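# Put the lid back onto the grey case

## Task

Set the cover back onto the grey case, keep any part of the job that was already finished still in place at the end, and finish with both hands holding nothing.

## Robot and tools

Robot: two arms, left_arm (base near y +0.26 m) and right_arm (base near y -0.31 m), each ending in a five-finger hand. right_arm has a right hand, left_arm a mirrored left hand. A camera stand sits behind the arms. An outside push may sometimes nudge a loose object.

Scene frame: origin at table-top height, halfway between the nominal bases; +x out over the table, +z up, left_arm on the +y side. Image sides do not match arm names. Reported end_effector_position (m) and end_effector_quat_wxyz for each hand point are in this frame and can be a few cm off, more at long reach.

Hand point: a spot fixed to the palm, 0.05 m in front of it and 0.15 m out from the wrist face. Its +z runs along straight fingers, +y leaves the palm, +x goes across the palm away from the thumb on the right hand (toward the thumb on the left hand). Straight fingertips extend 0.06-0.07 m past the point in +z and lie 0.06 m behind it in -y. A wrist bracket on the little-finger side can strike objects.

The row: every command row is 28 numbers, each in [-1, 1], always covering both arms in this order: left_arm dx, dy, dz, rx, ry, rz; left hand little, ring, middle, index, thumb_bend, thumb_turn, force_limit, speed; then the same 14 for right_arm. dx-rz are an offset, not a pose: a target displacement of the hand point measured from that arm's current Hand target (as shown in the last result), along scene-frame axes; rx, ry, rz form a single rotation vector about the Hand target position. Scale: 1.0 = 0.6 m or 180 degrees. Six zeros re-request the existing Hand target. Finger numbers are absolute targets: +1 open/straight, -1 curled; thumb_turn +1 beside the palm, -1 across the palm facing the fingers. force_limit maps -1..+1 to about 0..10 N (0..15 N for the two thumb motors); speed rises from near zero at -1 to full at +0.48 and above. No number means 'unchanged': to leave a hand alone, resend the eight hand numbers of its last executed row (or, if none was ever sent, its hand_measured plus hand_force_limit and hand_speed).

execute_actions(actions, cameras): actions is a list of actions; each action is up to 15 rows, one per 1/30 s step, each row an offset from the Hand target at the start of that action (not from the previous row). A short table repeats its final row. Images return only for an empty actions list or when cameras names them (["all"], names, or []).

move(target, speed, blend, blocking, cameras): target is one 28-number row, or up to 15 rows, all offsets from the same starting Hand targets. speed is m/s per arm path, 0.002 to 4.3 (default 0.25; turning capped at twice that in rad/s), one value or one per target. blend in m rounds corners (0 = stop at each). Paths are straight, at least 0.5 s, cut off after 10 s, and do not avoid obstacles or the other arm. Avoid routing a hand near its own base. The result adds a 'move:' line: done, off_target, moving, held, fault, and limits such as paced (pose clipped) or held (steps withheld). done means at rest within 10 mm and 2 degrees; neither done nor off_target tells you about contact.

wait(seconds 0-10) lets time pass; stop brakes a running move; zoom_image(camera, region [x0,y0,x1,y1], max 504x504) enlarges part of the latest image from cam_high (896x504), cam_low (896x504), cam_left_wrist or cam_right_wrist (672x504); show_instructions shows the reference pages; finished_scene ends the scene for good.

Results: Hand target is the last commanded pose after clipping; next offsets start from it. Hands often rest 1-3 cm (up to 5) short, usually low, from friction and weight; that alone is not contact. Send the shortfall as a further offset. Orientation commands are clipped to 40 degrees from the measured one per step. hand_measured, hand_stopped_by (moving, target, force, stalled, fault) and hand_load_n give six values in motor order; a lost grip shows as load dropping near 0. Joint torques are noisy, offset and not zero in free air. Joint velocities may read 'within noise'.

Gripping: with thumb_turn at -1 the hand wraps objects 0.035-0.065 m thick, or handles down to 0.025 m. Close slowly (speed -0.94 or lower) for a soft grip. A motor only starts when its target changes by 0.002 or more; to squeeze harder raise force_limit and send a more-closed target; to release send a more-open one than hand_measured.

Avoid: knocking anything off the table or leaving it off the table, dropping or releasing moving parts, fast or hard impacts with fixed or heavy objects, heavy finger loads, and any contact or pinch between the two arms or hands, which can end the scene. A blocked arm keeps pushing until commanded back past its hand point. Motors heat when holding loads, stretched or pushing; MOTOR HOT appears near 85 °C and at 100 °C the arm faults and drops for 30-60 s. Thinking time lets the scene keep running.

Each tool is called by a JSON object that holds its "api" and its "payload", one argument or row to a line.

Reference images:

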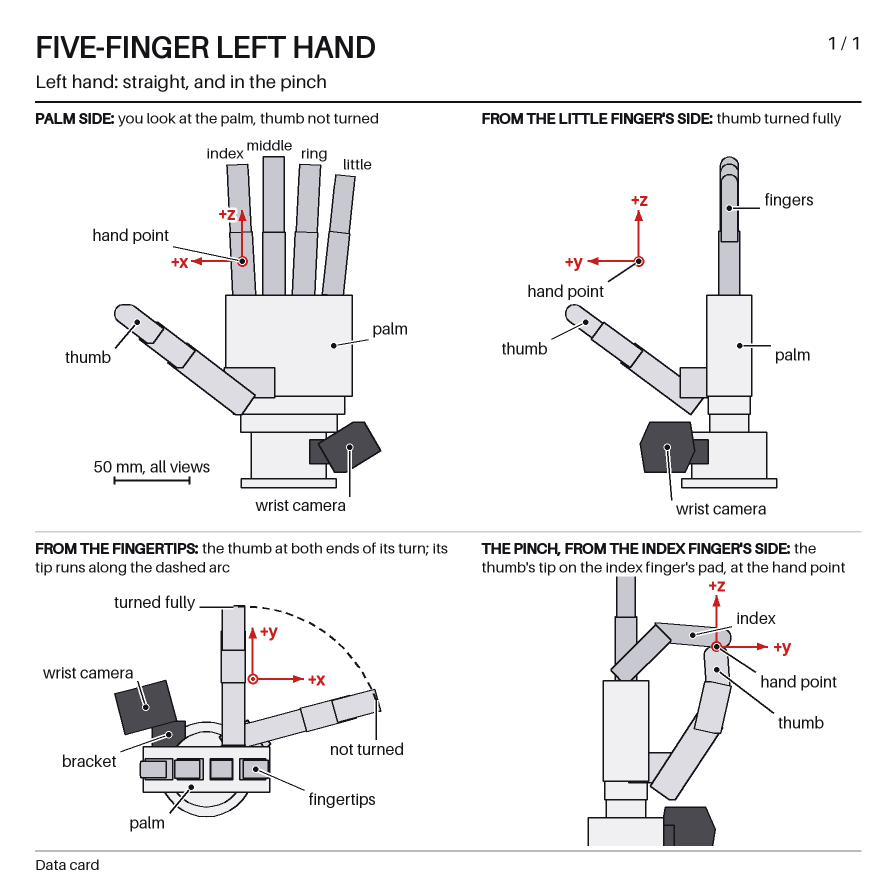

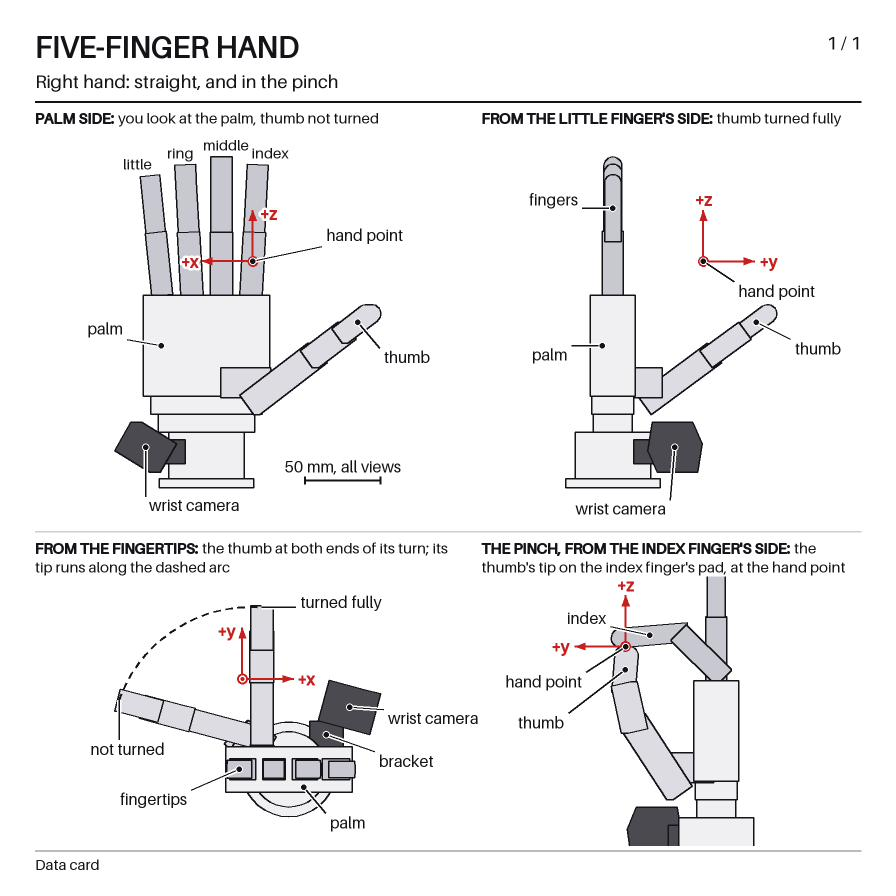

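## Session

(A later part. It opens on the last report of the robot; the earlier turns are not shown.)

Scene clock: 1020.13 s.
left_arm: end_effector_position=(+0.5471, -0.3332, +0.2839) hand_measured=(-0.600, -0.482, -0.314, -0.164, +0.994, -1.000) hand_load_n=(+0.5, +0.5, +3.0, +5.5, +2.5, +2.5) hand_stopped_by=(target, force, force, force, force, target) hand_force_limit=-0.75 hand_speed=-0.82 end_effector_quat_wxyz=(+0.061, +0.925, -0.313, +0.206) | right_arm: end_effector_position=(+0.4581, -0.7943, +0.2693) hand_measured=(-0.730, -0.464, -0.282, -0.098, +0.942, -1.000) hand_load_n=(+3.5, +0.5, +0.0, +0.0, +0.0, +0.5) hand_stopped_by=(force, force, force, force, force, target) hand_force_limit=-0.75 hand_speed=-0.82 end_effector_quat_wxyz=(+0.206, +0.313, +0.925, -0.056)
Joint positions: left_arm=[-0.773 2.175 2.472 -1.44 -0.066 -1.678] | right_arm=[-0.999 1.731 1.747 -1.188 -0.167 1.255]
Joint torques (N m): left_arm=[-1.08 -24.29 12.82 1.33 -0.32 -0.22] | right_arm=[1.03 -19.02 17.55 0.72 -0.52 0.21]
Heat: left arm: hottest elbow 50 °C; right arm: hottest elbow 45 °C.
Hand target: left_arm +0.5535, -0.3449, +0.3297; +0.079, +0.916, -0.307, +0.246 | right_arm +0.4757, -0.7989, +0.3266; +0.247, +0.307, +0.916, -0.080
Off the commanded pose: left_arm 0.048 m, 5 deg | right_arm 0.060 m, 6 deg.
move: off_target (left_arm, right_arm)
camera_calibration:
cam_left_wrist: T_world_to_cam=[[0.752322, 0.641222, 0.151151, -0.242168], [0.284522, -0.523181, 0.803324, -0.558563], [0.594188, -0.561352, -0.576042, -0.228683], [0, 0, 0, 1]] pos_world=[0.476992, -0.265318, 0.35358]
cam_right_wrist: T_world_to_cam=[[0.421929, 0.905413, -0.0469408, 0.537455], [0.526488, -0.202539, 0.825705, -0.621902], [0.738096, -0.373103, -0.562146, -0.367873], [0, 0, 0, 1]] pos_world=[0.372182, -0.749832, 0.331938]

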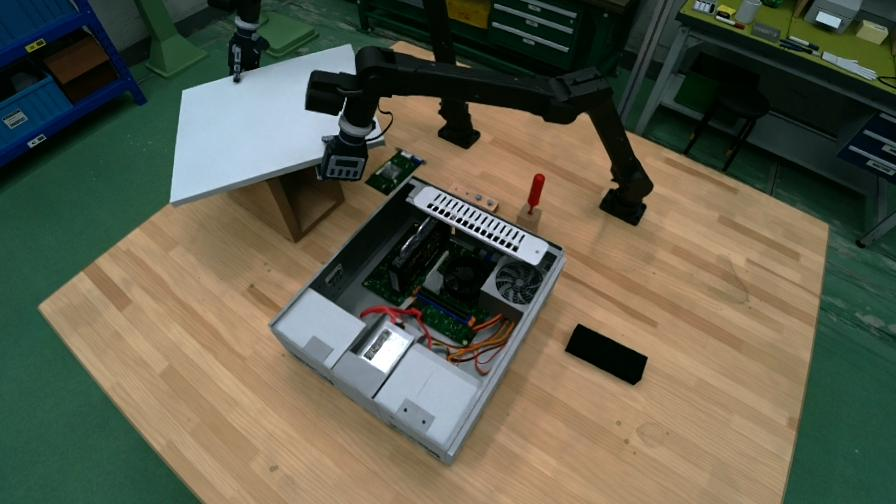

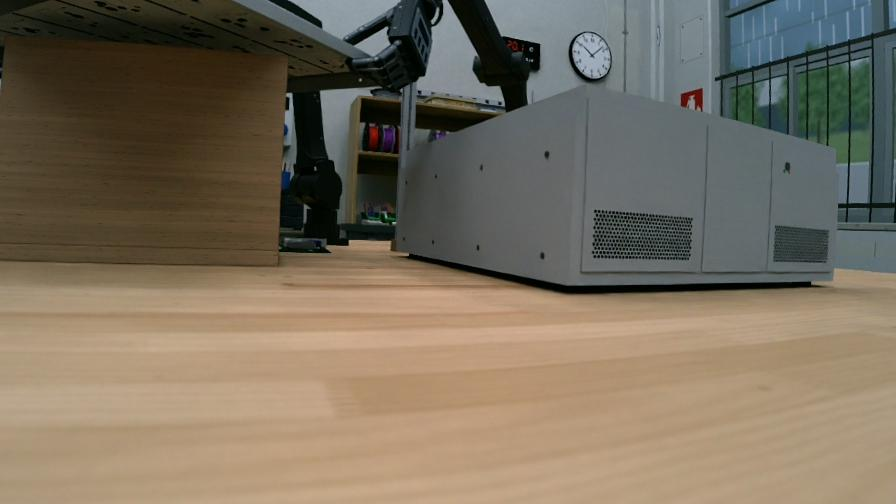

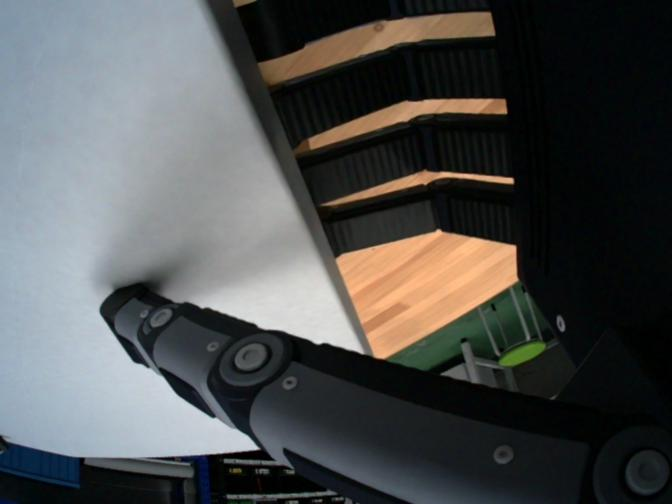

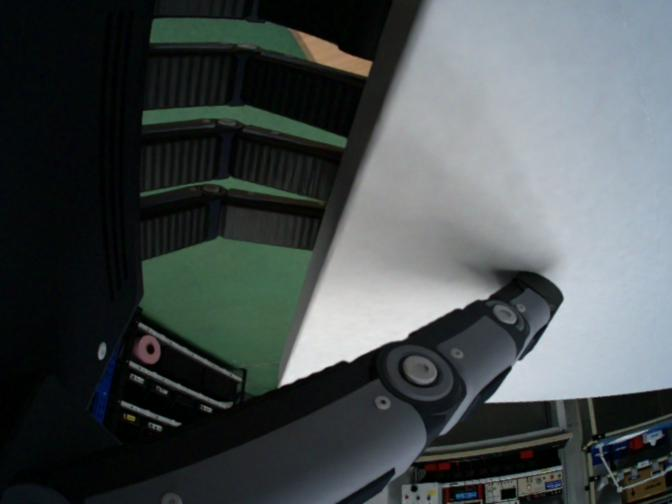

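{"api": "move", "payload": {
  "target": [0,0,0.0,-0.018,-0.0245,0,-0.6,-0.5,-0.4,-0.3,-0.2,-1,-0.75,-0.82, 0.0,0.0,0.04,-0.018,-0.0245,0,-0.95,-0.5,-0.4,-0.3,-0.2,-1,-0.75,-0.82],
  "speed": 0.04,
  "cameras": ["all"]
}}

Scene clock: 1102.93 s.
left_arm: end_effector_position=(+0.5563, -0.3397, +0.2646) hand_measured=(-0.600, -0.480, -0.314, -0.164, +0.994, -1.000) hand_load_n=(+0.0, +5.0, +5.0, +5.5, +3.5, +4.0) hand_stopped_by=(target, force, force, force, force, target) hand_force_limit=-0.75 hand_speed=-0.82 end_effector_quat_wxyz=(+0.073, +0.918, -0.307, +0.239) | right_arm: end_effector_position=(+0.4667, -0.7993, +0.2874) hand_measured=(-0.730, -0.464, -0.282, -0.098, +0.942, -1.000) hand_load_n=(+4.5, +0.5, +0.0, +0.0, -0.5, +0.0) hand_stopped_by=(force, force, force, force, force, target) hand_force_limit=-0.75 hand_speed=-0.82 end_effector_quat_wxyz=(+0.240, +0.306, +0.919, -0.067)
Joint positions: left_arm=[-0.773 2.116 2.29 -1.245 -0.075 -1.681] | right_arm=[-0.999 1.716 1.747 -1.134 -0.193 1.256]
Joint torques (N m): left_arm=[-0.97 -29.16 9.13 2.37 -0.5 -0.09] | right_arm=[0.38 -21.71 13.97 2.17 -0.88 0.3]
Heat: left arm: hottest elbow 62 °C; right arm: hottest elbow 57 °C.
Hand target: left_arm +0.5536, -0.3449, +0.3297; +0.093, +0.903, -0.302, +0.290 | right_arm +0.4757, -0.7989, +0.3505; +0.290, +0.303, +0.903, -0.094
Off the commanded pose: left_arm 0.065 m, 7 deg | right_arm 0.064 m, 7 deg.
move: off_target (left_arm, right_arm)
camera_calibration:
cam_left_wrist: T_world_to_cam=[[0.739554, 0.652871, 0.163767, -0.234236], [0.240837, -0.48386, 0.841354, -0.521563], [0.628536, -0.582786, -0.515076, -0.291398], [0, 0, 0, 1]] pos_world=[0.481997, -0.26926, 0.327087]
cam_right_wrist: T_world_to_cam=[[0.415927, 0.907122, -0.0642964, 0.548319], [0.480301, -0.159087, 0.862556, -0.596583], [0.772215, -0.389642, -0.50186, -0.412341], [0, 0, 0, 1]] pos_world=[0.376895, -0.752966, 0.342904]

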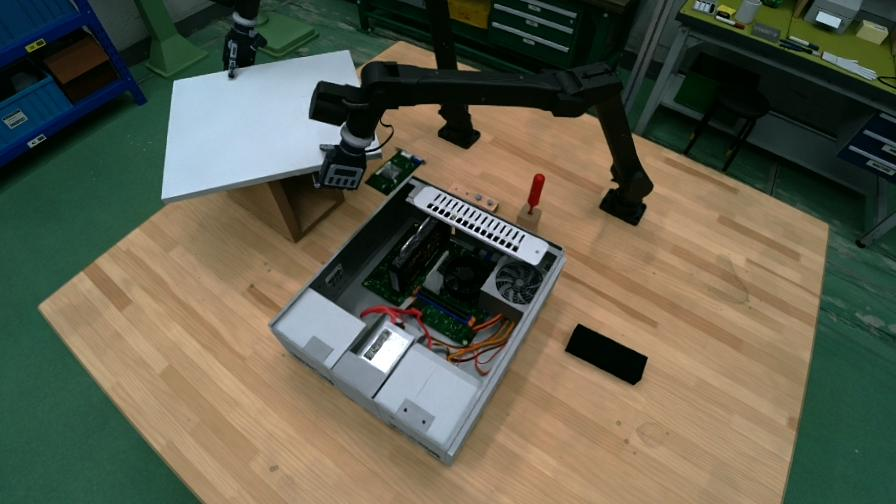

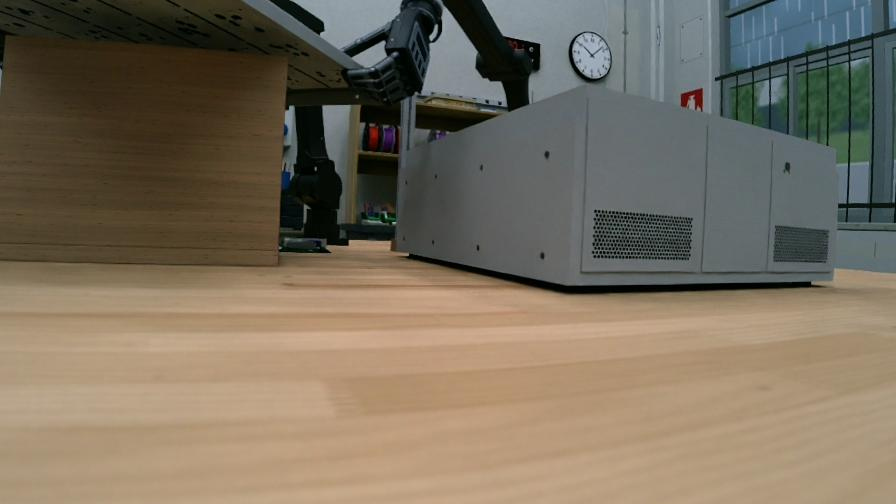

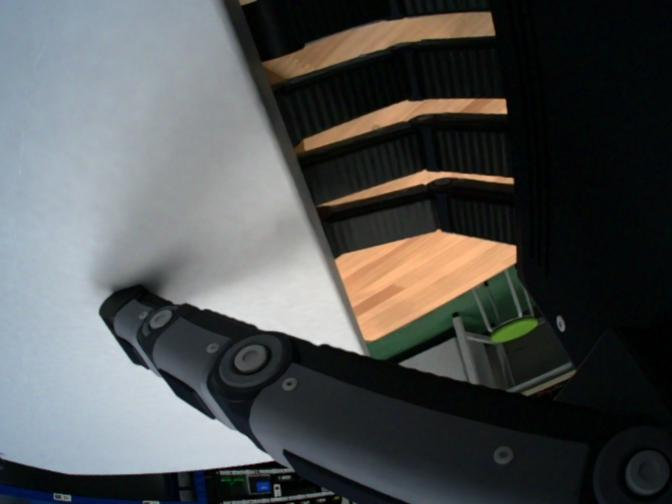

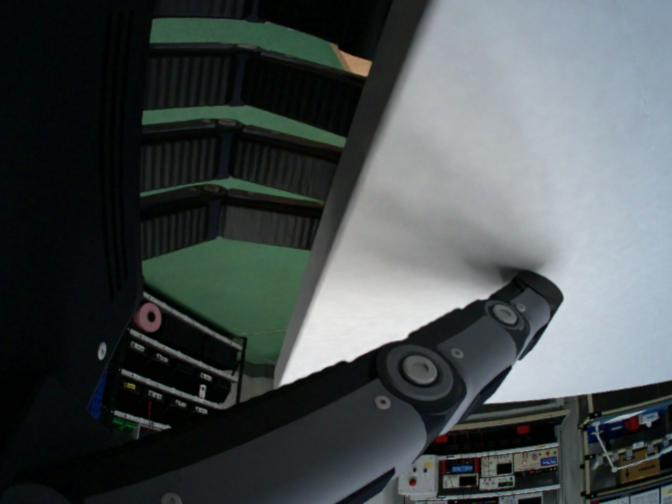

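{"api": "move", "payload": {
  "target": [0,0,0.1,0,0,0,-0.6,-0.5,-0.4,-0.3,-0.2,-1,-0.75,-0.82, 0.0,0.0,0.09,0,0,0,-0.95,-0.5,-0.4,-0.3,-0.2,-1,-0.75,-0.82],
  "speed": 0.05,
  "cameras": ["cam_high","cam_low"]
}}

Scene clock: 1135.13 s.
left_arm: end_effector_position=(+0.5534, -0.3347, +0.3434) hand_measured=(-0.600, -0.482, -0.314, -0.164, +0.994, -1.000) hand_load_n=(+0.0, +0.0, +2.5, +6.5, +3.0, +3.0) hand_stopped_by=(target, force, force, force, force, target) hand_force_limit=-0.75 hand_speed=-0.82 end_effector_quat_wxyz=(+0.075, +0.916, -0.303, +0.251) | right_arm: end_effector_position=(+0.4663, -0.7964, +0.3432) hand_measured=(-0.730, -0.464, -0.282, -0.098, +0.942, -1.000) hand_load_n=(+4.0, +1.0, +0.0, +0.0, +0.0, +0.5) hand_stopped_by=(force, force, force, force, force, target) hand_force_limit=-0.75 hand_speed=-0.82 end_effector_quat_wxyz=(+0.248, +0.307, +0.917, -0.068)
Joint positions: left_arm=[-0.773 2.179 2.606 -1.475 -0.082 -1.683] | right_arm=[-0.999 1.714 1.885 -1.258 -0.2 1.263]
Joint torques (N m): left_arm=[-1.73 -23.59 12.45 1.57 -0.24 -0.09] | right_arm=[0.38 -18.9 17.76 1.05 -0.55 0.24]
Heat: left arm: hottest elbow 56 °C; right arm: hottest elbow 54 °C.
Hand target: left_arm +0.5536, -0.3450, +0.3895; +0.093, +0.903, -0.303, +0.290 | right_arm +0.4757, -0.7989, +0.4045; +0.290, +0.303, +0.903, -0.094
Off the commanded pose: left_arm 0.047 m, 5 deg | right_arm 0.062 m, 6 deg.
move: off_target (left_arm, right_arm)
Images, in order (width x height): cam_high 896x504, cam_low 896x504.

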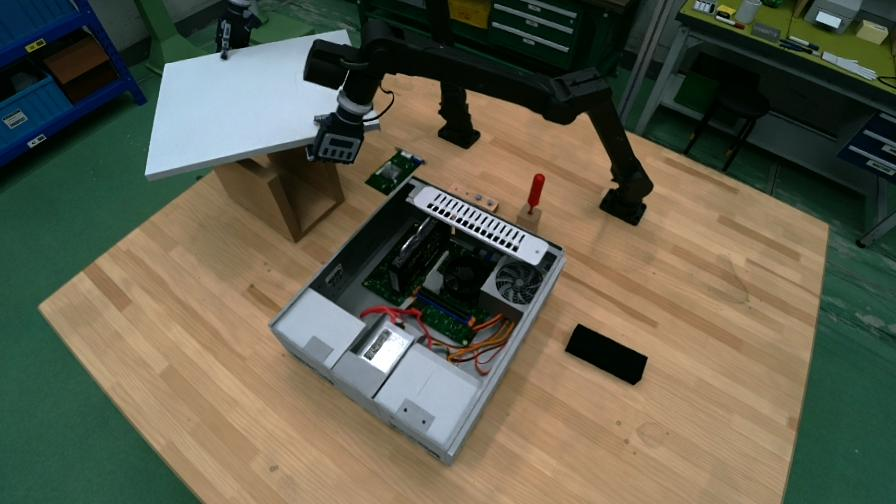

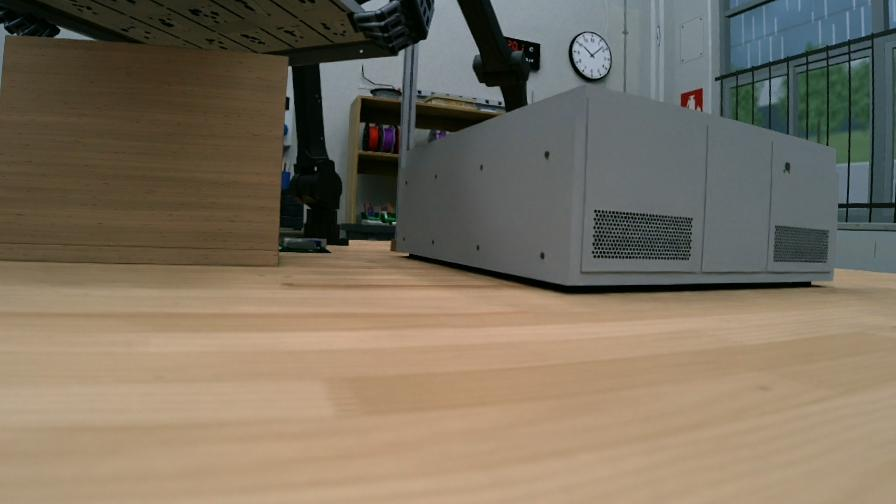

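{"api": "move", "payload": {
  "target": [
    [-0.0047,0.1653,0,0,0,0.03565,-0.6,-0.5,-0.4,-0.3,-0.2,-1,-0.75,-0.82, 0.0808,0.1527,0,0,0,0.03565,-0.95,-0.5,-0.4,-0.3,-0.2,-1,-0.75,-0.82],
    [-0.0102,0.3262,0,0,0,0.0713,-0.6,-0.5,-0.4,-0.3,-0.2,-1,-0.75,-0.82, 0.1617,0.3105,0,0,0,0.0713,-0.95,-0.5,-0.4,-0.3,-0.2,-1,-0.75,-0.82]
  ],
  "speed": 0.08,
  "blend": [0.03,0],
  "cameras": ["all"]
}}

Scene clock: 1171.90 s.
left_arm: end_effector_position=(+0.5472, -0.1505, +0.3358) hand_measured=(-0.600, -0.480, -0.314, -0.164, +0.994, -1.000) hand_load_n=(+0.0, +2.5, +4.0, +5.5, +3.5, +6.0) hand_stopped_by=(target, force, force, force, force, target) hand_force_limit=-0.75 hand_speed=-0.82 end_effector_quat_wxyz=(+0.043, +0.946, -0.202, +0.249) | right_arm: end_effector_position=(+0.5670, -0.6226, +0.3524) hand_measured=(-0.730, -0.464, -0.282, -0.098, +0.942, -1.000) hand_load_n=(+4.0, +0.5, +0.0, +0.0, +0.0, +0.0) hand_stopped_by=(force, force, force, force, force, target) hand_force_limit=-0.75 hand_speed=-0.82 end_effector_quat_wxyz=(+0.250, +0.201, +0.946, -0.046)
Joint positions: left_arm=[-0.594 1.702 1.857 -1.226 -0.103 -1.719] | right_arm=[-0.677 1.6 1.767 -1.241 -0.14 1.345]
Joint torques (N m): left_arm=[-0.56 -22.77 9.13 2.33 -0.22 -0.02] | right_arm=[1.03 -19.37 12.79 2.41 -0.51 0.31]
Heat: left arm: hottest elbow 64 °C; right arm: hottest elbow 53 °C.
Hand target: left_arm +0.5474, -0.1492, +0.3894; +0.060, +0.931, -0.200, +0.298 | right_arm +0.5727, -0.6126, +0.4045; +0.299, +0.200, +0.931, -0.061
Off the commanded pose: left_arm 0.054 m, 6 deg | right_arm 0.053 m, 6 deg.
move: off_target (left_arm, right_arm)
camera_calibration:
cam_left_wrist: T_world_to_cam=[[0.573064, 0.801566, 0.170557, -0.2516], [0.337776, -0.420647, 0.841999, -0.531411], [0.746662, -0.424909, -0.511808, -0.180697], [0, 0, 0, 1]] pos_world=[0.458601, -0.0986424, 0.397878]
cam_right_wrist: T_world_to_cam=[[0.207971, 0.975192, -0.0758263, 0.514935], [0.497682, -0.0387617, 0.866493, -0.609111], [0.842058, -0.217942, -0.493396, -0.32396], [0, 0, 0, 1]] pos_world=[0.468845, -0.596375, 0.406995]

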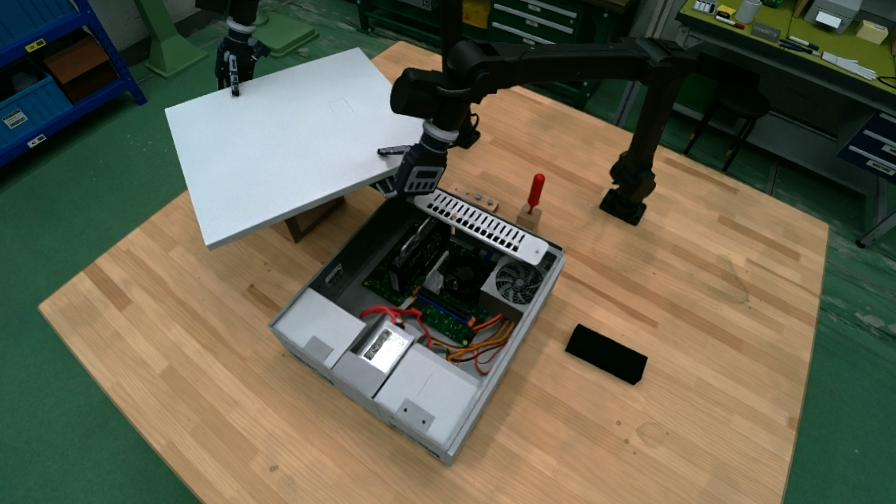

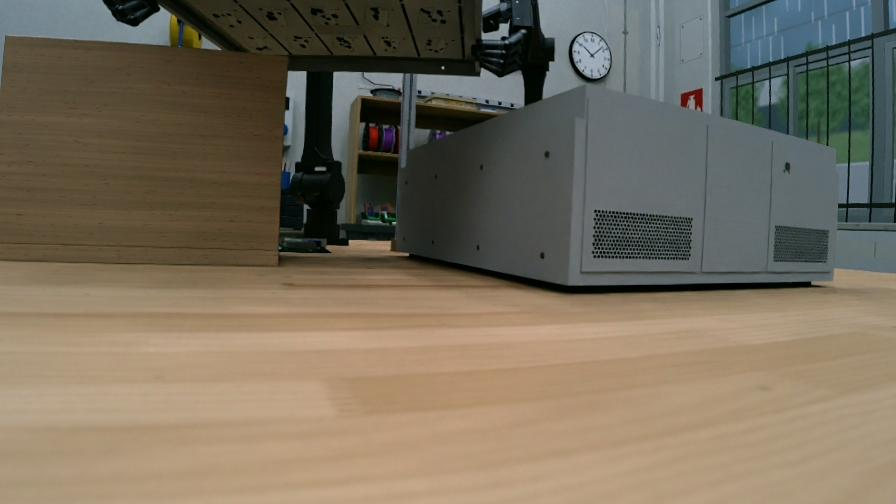

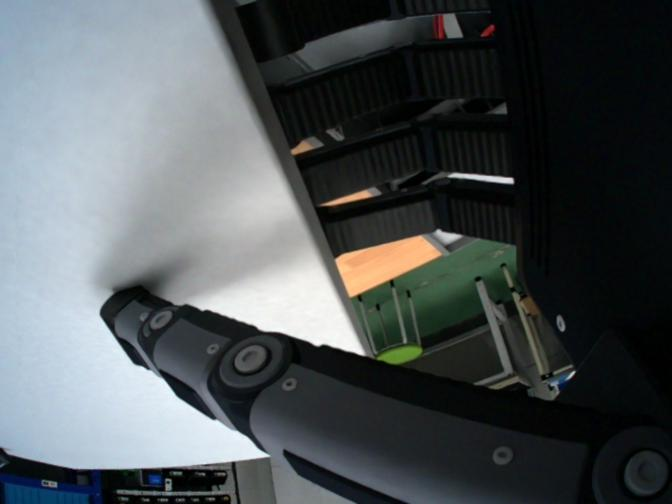

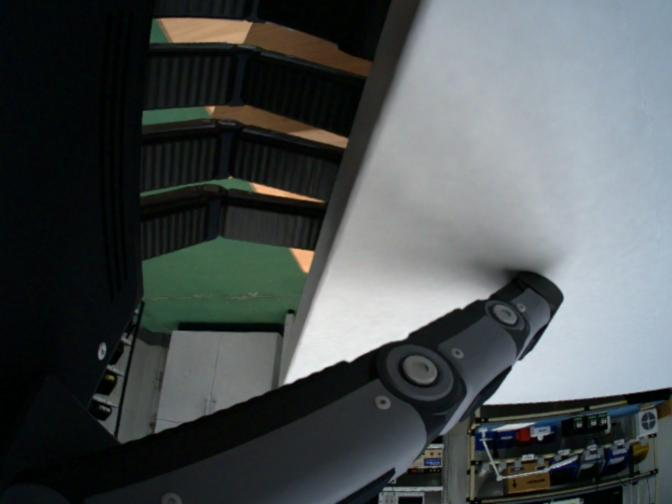

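{"api": "move", "payload": {
  "target": [
    [-0.0053,0.1558,0,0,0,0.03565,-0.6,-0.5,-0.4,-0.3,-0.2,-1,-0.75,-0.82, 0.0808,0.1628,0,0,0,0.03565,-0.95,-0.5,-0.4,-0.3,-0.2,-1,-0.75,-0.82],
    [-0.0105,0.3073,0,0,0,0.0713,-0.6,-0.5,-0.4,-0.3,-0.2,-1,-0.75,-0.82, 0.1608,0.3305,0,0,0,0.0713,-0.95,-0.5,-0.4,-0.3,-0.2,-1,-0.75,-0.82],
    [-0.0147,0.4542,0,0,0,0.10695,-0.6,-0.5,-0.4,-0.3,-0.2,-1,-0.75,-0.82, 0.2388,0.5032,0,0,0,0.10695,-0.95,-0.5,-0.4,-0.3,-0.2,-1,-0.75,-0.82],
    [-0.0175,0.5965,0,0,0,0.1426,-0.6,-0.5,-0.4,-0.3,-0.2,-1,-0.75,-0.82, 0.3153,0.6803,0,0,0,0.1426,-0.95,-0.5,-0.4,-0.3,-0.2,-1,-0.75,-0.82]
  ],
  "speed": 0.09,
  "blend": [0.03,0.03,0.03,0],
  "cameras": ["all"]
}}

Scene clock: 1191.80 s.
left_arm: end_effector_position=(+0.5353, +0.2084, +0.3411) hand_measured=(-0.600, -0.482, -0.314, -0.164, +0.994, -1.000) hand_load_n=(+0.0, +0.0, +1.5, +6.5, +3.0, +5.5) hand_stopped_by=(target, force, force, force, force, target) hand_force_limit=-0.75 hand_speed=-0.82 end_effector_quat_wxyz=(-0.009, +0.969, +0.019, +0.247) | right_arm: end_effector_position=(+0.7544, -0.2152, +0.3464) hand_measured=(-0.730, -0.464, -0.282, -0.096, +0.942, -1.000) hand_load_n=(+3.5, +2.0, +0.5, +2.0, +2.0, +3.0) hand_stopped_by=(force, force, force, force, force, target) hand_force_limit=-0.75 hand_speed=-0.82 end_effector_quat_wxyz=(+0.257, -0.012, +0.966, +0.002)
Joint positions: left_arm=[0.006 1.326 1.452 -1.196 -0.025 -1.599] | right_arm=[0.053 1.856 2.092 -1.286 0.014 1.591]
Joint torques (N m): left_arm=[-0.85 -16.21 9.69 2.65 0.24 0.07] | right_arm=[0.91 -20.19 17.48 1.39 -0.03 0.14]
Heat: left arm: hottest elbow 58 °C; right arm: hottest elbow 53 °C.
Hand target: left_arm +0.5369, +0.2087, +0.3896; -0.008, +0.952, +0.012, +0.305 | right_arm +0.7620, -0.2046, +0.4045; +0.305, -0.012, +0.952, +0.007
Off the commanded pose: left_arm 0.048 m, 7 deg | right_arm 0.060 m, 6 deg.
move: off_target (left_arm, right_arm)
camera_calibration:
cam_left_wrist: T_world_to_cam=[[0.162088, 0.973863, 0.159121, -0.345302], [0.496479, -0.219841, 0.839749, -0.50691], [0.852781, -0.0571128, -0.519136, -0.147596], [0, 0, 0, 1]] pos_world=[0.433506, 0.216408, 0.404]
cam_right_wrist: T_world_to_cam=[[-0.226735, 0.969641, -0.0915822, 0.410447], [0.461476, 0.189761, 0.86662, -0.604935], [0.857689, 0.15423, -0.490492, -0.328719], [0, 0, 0, 1]] pos_world=[0.654164, -0.232495, 0.400604]

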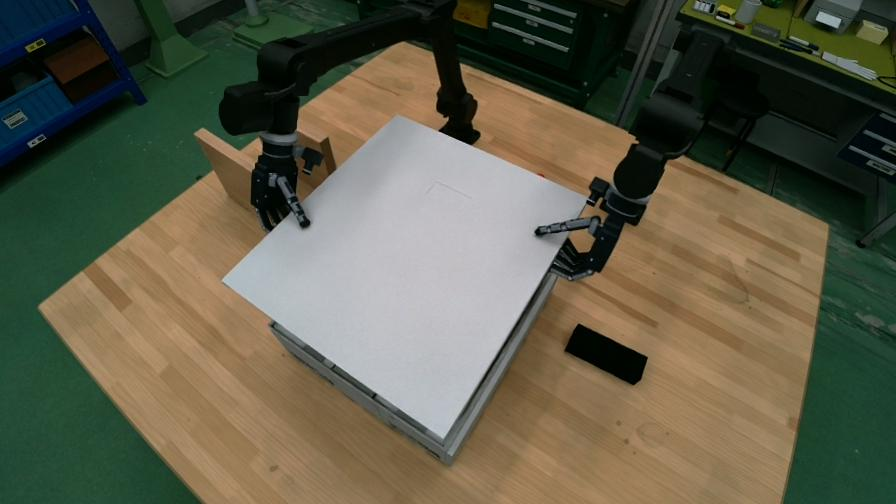

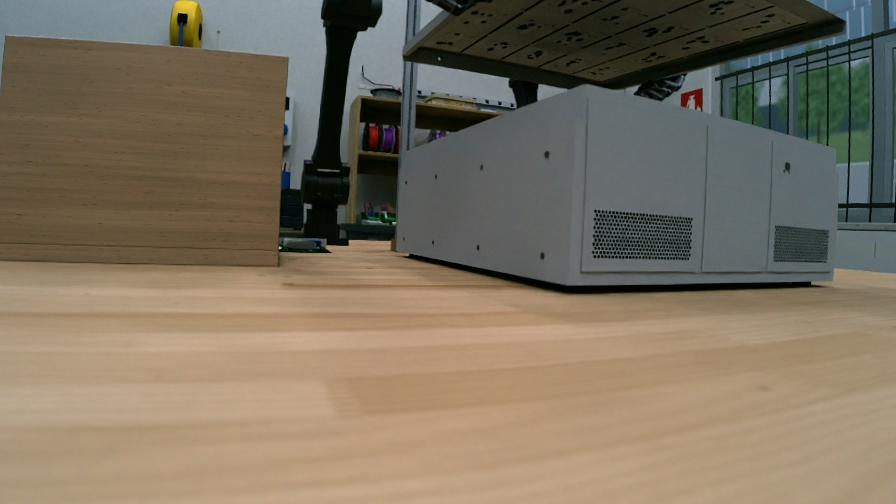

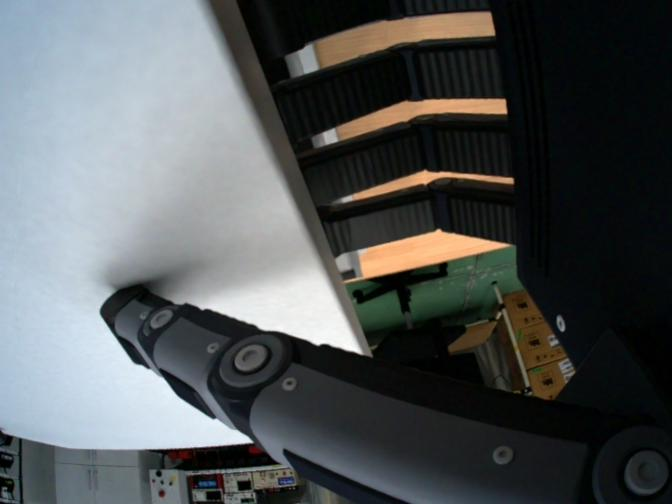

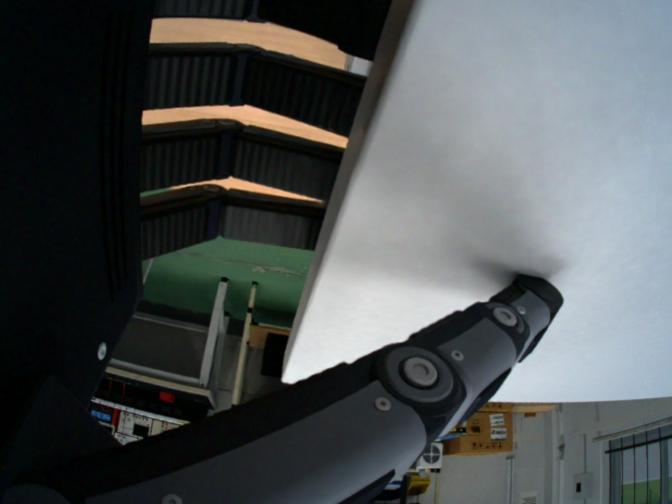

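{"api": "zoom_image", "payload": {
  "camera": "cam_high",
  "region": [370, 90, 640, 300]
}}

{"api": "zoom_image", "payload": {
  "camera": "cam_high",
  "region": [210, 250, 500, 480]
}}

Scaled by 1.867 from the camera's 896x504 image, which has a finer 1280x720 frame.

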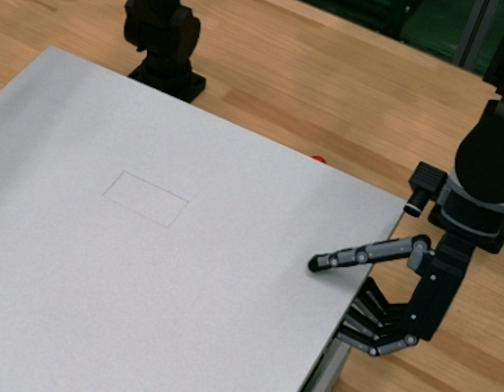

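Scaled by 1.738 from the camera's 896x504 image, which has a finer 1280x720 frame.

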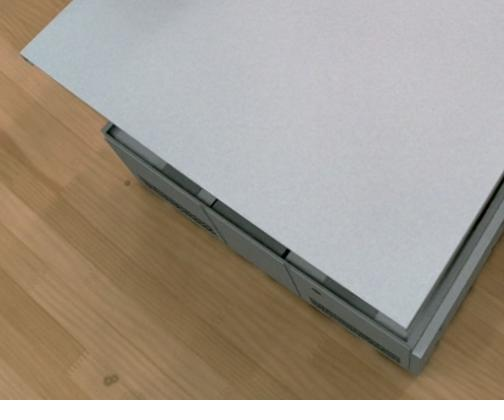

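{"api": "move", "payload": {
  "target": [0,0.033,-0.15,0,0,0,-0.6,-0.5,-0.4,-0.3,-0.2,-1,-0.75,-0.82, 0,0.033,-0.15,0,0,0,-0.95,-0.5,-0.4,-0.3,-0.2,-1,-0.75,-0.82],
  "speed": 0.06,
  "cameras": ["all"]
}}

Scene clock: 1253.70 s.
left_arm: end_effector_position=(+0.5290, +0.2263, +0.2514) hand_measured=(-0.600, -0.482, -0.314, -0.164, +0.994, -1.000) hand_load_n=(+0.0, +0.0, +1.0, +7.5, +3.0, +6.0) hand_stopped_by=(target, force, force, force, force, target) hand_force_limit=-0.75 hand_speed=-0.82 end_effector_quat_wxyz=(-0.006, +0.969, +0.022, +0.247) | right_arm: end_effector_position=(+0.7560, -0.1946, +0.2554) hand_measured=(-0.730, -0.464, -0.282, -0.096, +0.942, -1.000) hand_load_n=(+3.5, +2.0, +1.0, +1.5, +3.0, +2.5) hand_stopped_by=(force, force, force, force, force, target) hand_force_limit=-0.75 hand_speed=-0.82 end_effector_quat_wxyz=(+0.251, -0.017, +0.968, +0.001)
Joint positions: left_arm=[0.052 1.309 1.199 -0.962 0.003 -1.565] | right_arm=[0.086 1.844 1.84 -1.061 0.03 1.61]
Joint torques (N m): left_arm=[-0.09 -15.74 9.66 2.58 0.27 0.13] | right_arm=[0.85 -23.41 12.67 2.74 0.1 0.23]
Heat: left arm: hottest elbow 57 °C; right arm: hottest elbow 55 °C.
Hand target: left_arm +0.5369, +0.2285, +0.2994; -0.007, +0.952, +0.012, +0.304 | right_arm +0.7620, -0.1848, +0.3147; +0.305, -0.012, +0.952, +0.007
Off the commanded pose: left_arm 0.049 m, 7 deg | right_arm 0.060 m, 6 deg.
move: off_target (left_arm, right_arm)
camera_calibration:
cam_left_wrist: T_world_to_cam=[[0.158503, 0.975759, 0.150901, -0.343966], [0.497723, -0.210956, 0.84129, -0.427575], [0.85273, -0.0582403, -0.519095, -0.187483], [0, 0, 0, 1]] pos_world=[0.427206, 0.234509, 0.314298]
cam_right_wrist: T_world_to_cam=[[-0.236361, 0.967122, -0.0938523, 0.389799], [0.471027, 0.198525, 0.859489, -0.534341], [0.849863, 0.158943, -0.502464, -0.368001], [0, 0, 0, 1]] pos_world=[0.656573, -0.212412, 0.310936]

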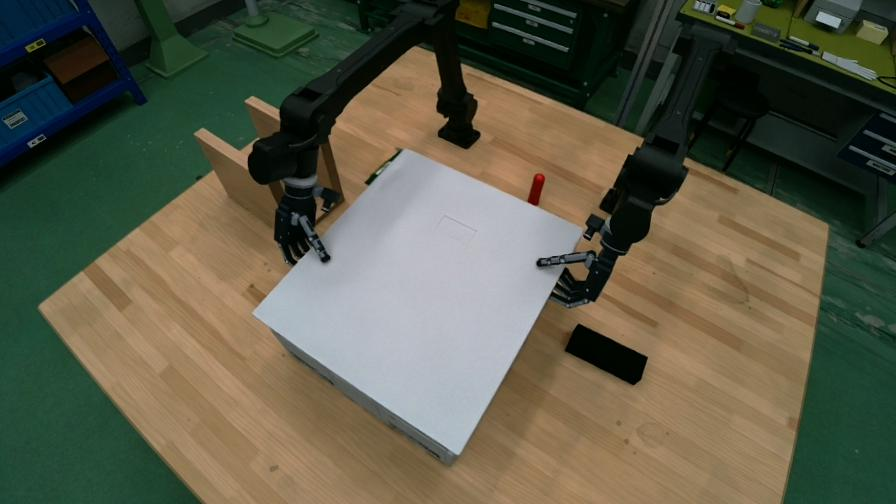

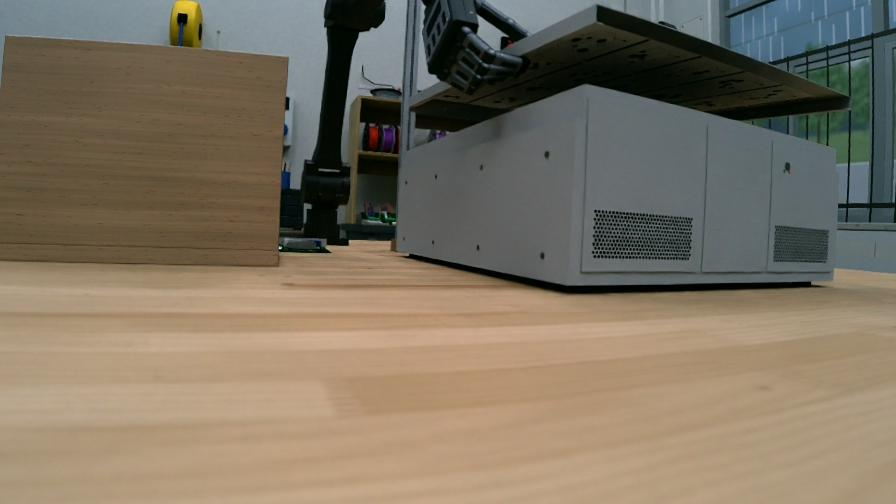

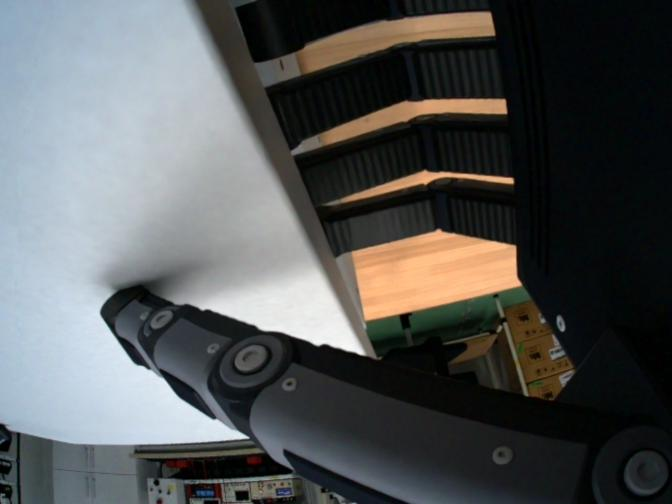

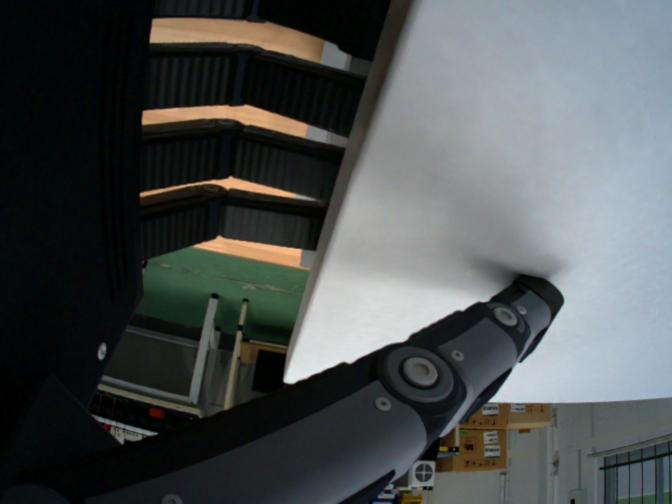

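{"api": "zoom_image", "payload": {
  "camera": "cam_high",
  "region": [370, 130, 630, 330]
}}

{"api": "zoom_image", "payload": {
  "camera": "cam_high",
  "region": [240, 280, 500, 480]
}}

{"api": "zoom_image", "payload": {
  "camera": "cam_low",
  "region": [390, 0, 870, 300]
}}

Scaled by 1.938 from the camera's 896x504 image, which has a finer 1280x720 frame.

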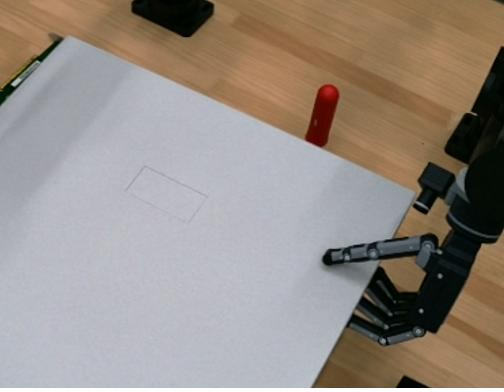

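Scaled by 1.938 from the camera's 896x504 image, which has a finer 1280x720 frame.

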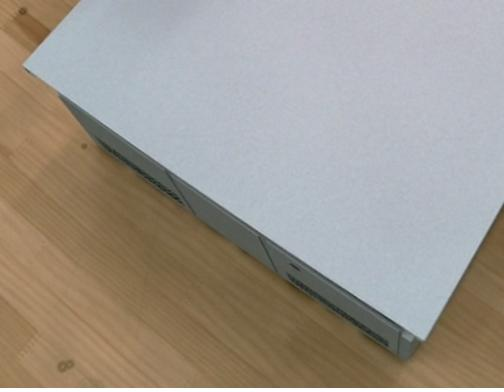

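Scaled by 1.050 from the camera's 896x504 image, which has a finer 1280x720 frame.

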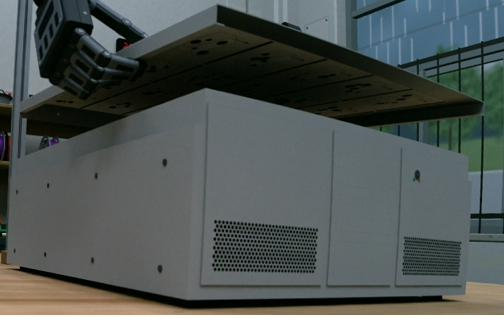

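{"api": "zoom_image", "payload": {
  "camera": "cam_left_wrist",
  "region": [220, 0, 480, 370]
}}

{"api": "zoom_image", "payload": {
  "camera": "cam_right_wrist",
  "region": [190, 0, 450, 400]
}}

Scaled by 1.362 from the camera's 672x504 image, which has a finer 960x720 frame.

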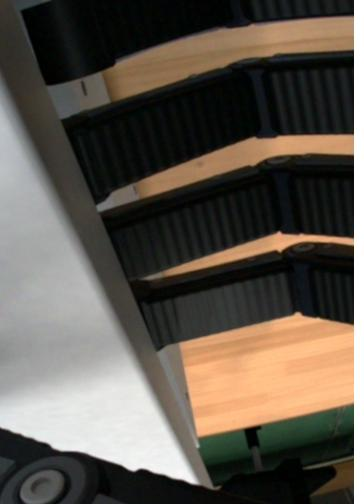

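Scaled by 1.260 from the camera's 672x504 image, which has a finer 960x720 frame.

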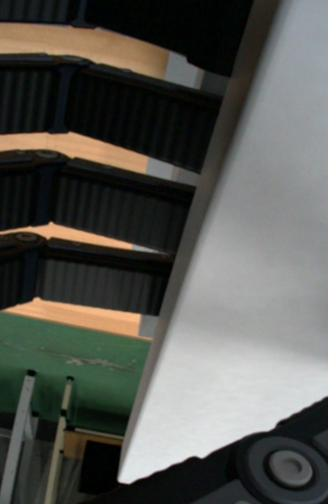

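{"api": "move", "payload": {
  "target": [0.012,-0.013,-0.05,0,0,0,-0.6,-0.5,-0.4,-0.3,-0.2,-1,-0.75,-0.82, 0.003,-0.013,-0.05,0,0,0,-0.95,-0.5,-0.4,-0.3,-0.2,-1,-0.75,-0.82],
  "speed": 0.05,
  "cameras": ["all"]
}}

Scene clock: 1405.00 s.
left_arm: end_effector_position=(+0.5299, +0.2272, +0.2331) hand_measured=(-0.600, -0.482, -0.314, -0.164, +0.994, -1.000) hand_load_n=(+0.0, +0.0, +0.5, +8.0, +3.0, +6.0) hand_stopped_by=(target, force, force, force, force, target) hand_force_limit=-0.75 hand_speed=-0.82 end_effector_quat_wxyz=(-0.008, +0.966, +0.022, +0.257) | right_arm: end_effector_position=(+0.7551, -0.1944, +0.2325) hand_measured=(-0.730, -0.464, -0.282, -0.096, +0.942, -1.000) hand_load_n=(+4.0, +2.5, +1.0, +3.0, +3.5, +4.0) hand_stopped_by=(force, force, force, force, force, target) hand_force_limit=-0.75 hand_speed=-0.82 end_effector_quat_wxyz=(+0.256, -0.017, +0.967, +0.002)
Joint positions: left_arm=[0.052 1.306 1.141 -0.884 -0.001 -1.565] | right_arm=[0.086 1.838 1.766 -0.982 0.028 1.611]
Joint torques (N m): left_arm=[-1.73 -13.68 9.85 2.71 0.05 -0.05] | right_arm=[-0.03 -22.65 12.52 2.73 -0.07 0.1]
Heat: left arm: hottest elbow 56 °C; right arm: hottest elbow 50 °C.
Hand target: left_arm +0.5441, +0.2207, +0.2695; -0.008, +0.952, +0.012, +0.304 | right_arm +0.7637, -0.1926, +0.2846; +0.305, -0.012, +0.952, +0.007
Off the commanded pose: left_arm 0.039 m, 6 deg | right_arm 0.053 m, 6 deg.
move: off_target (left_arm, right_arm)
camera_calibration:
cam_left_wrist: T_world_to_cam=[[0.153337, 0.975344, 0.158718, -0.341087], [0.480577, -0.213947, 0.850454, -0.404765], [0.863443, -0.0541302, -0.501534, -0.208415], [0, 0, 0, 1]] pos_world=[0.426777, 0.234797, 0.293844]
cam_right_wrist: T_world_to_cam=[[-0.235677, 0.967324, -0.0934879, 0.386593], [0.461958, 0.196143, 0.864941, -0.509223], [0.855015, 0.160659, -0.49309, -0.384467], [0, 0, 0, 1]] pos_world=[0.655076, -0.212312, 0.287013]

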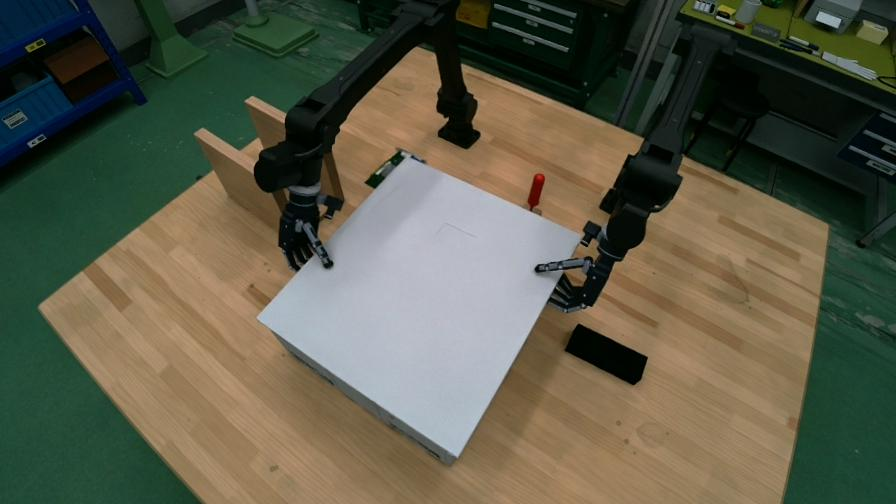

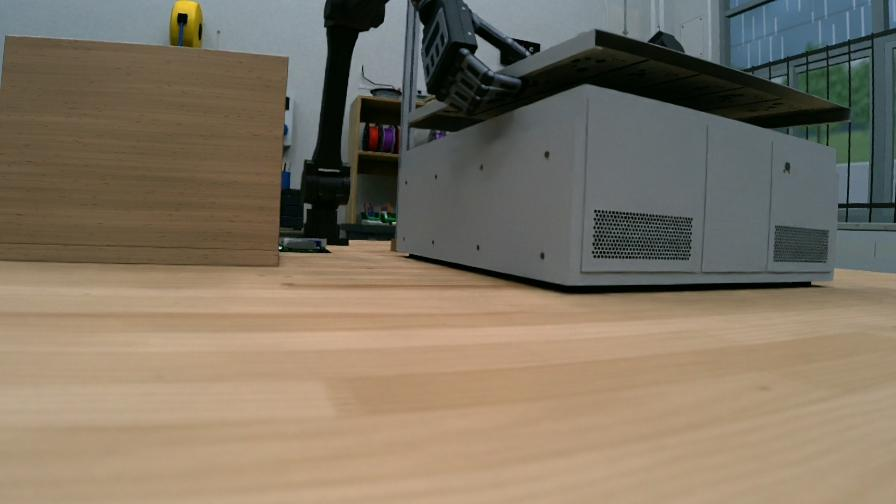

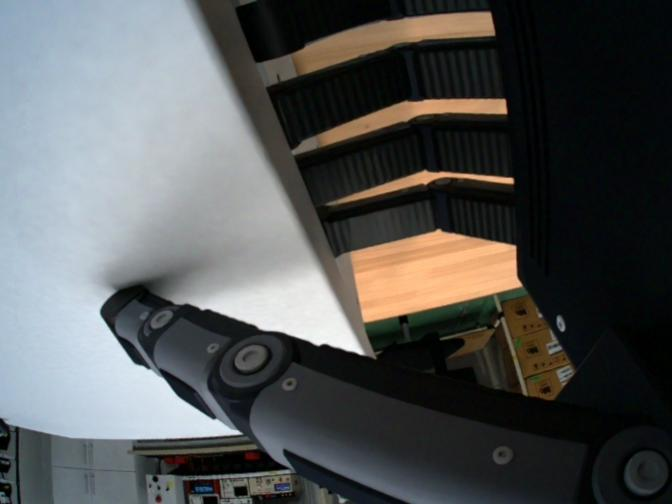

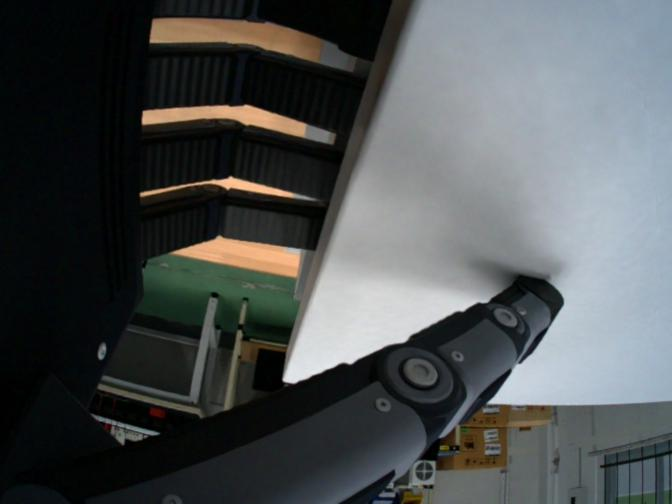

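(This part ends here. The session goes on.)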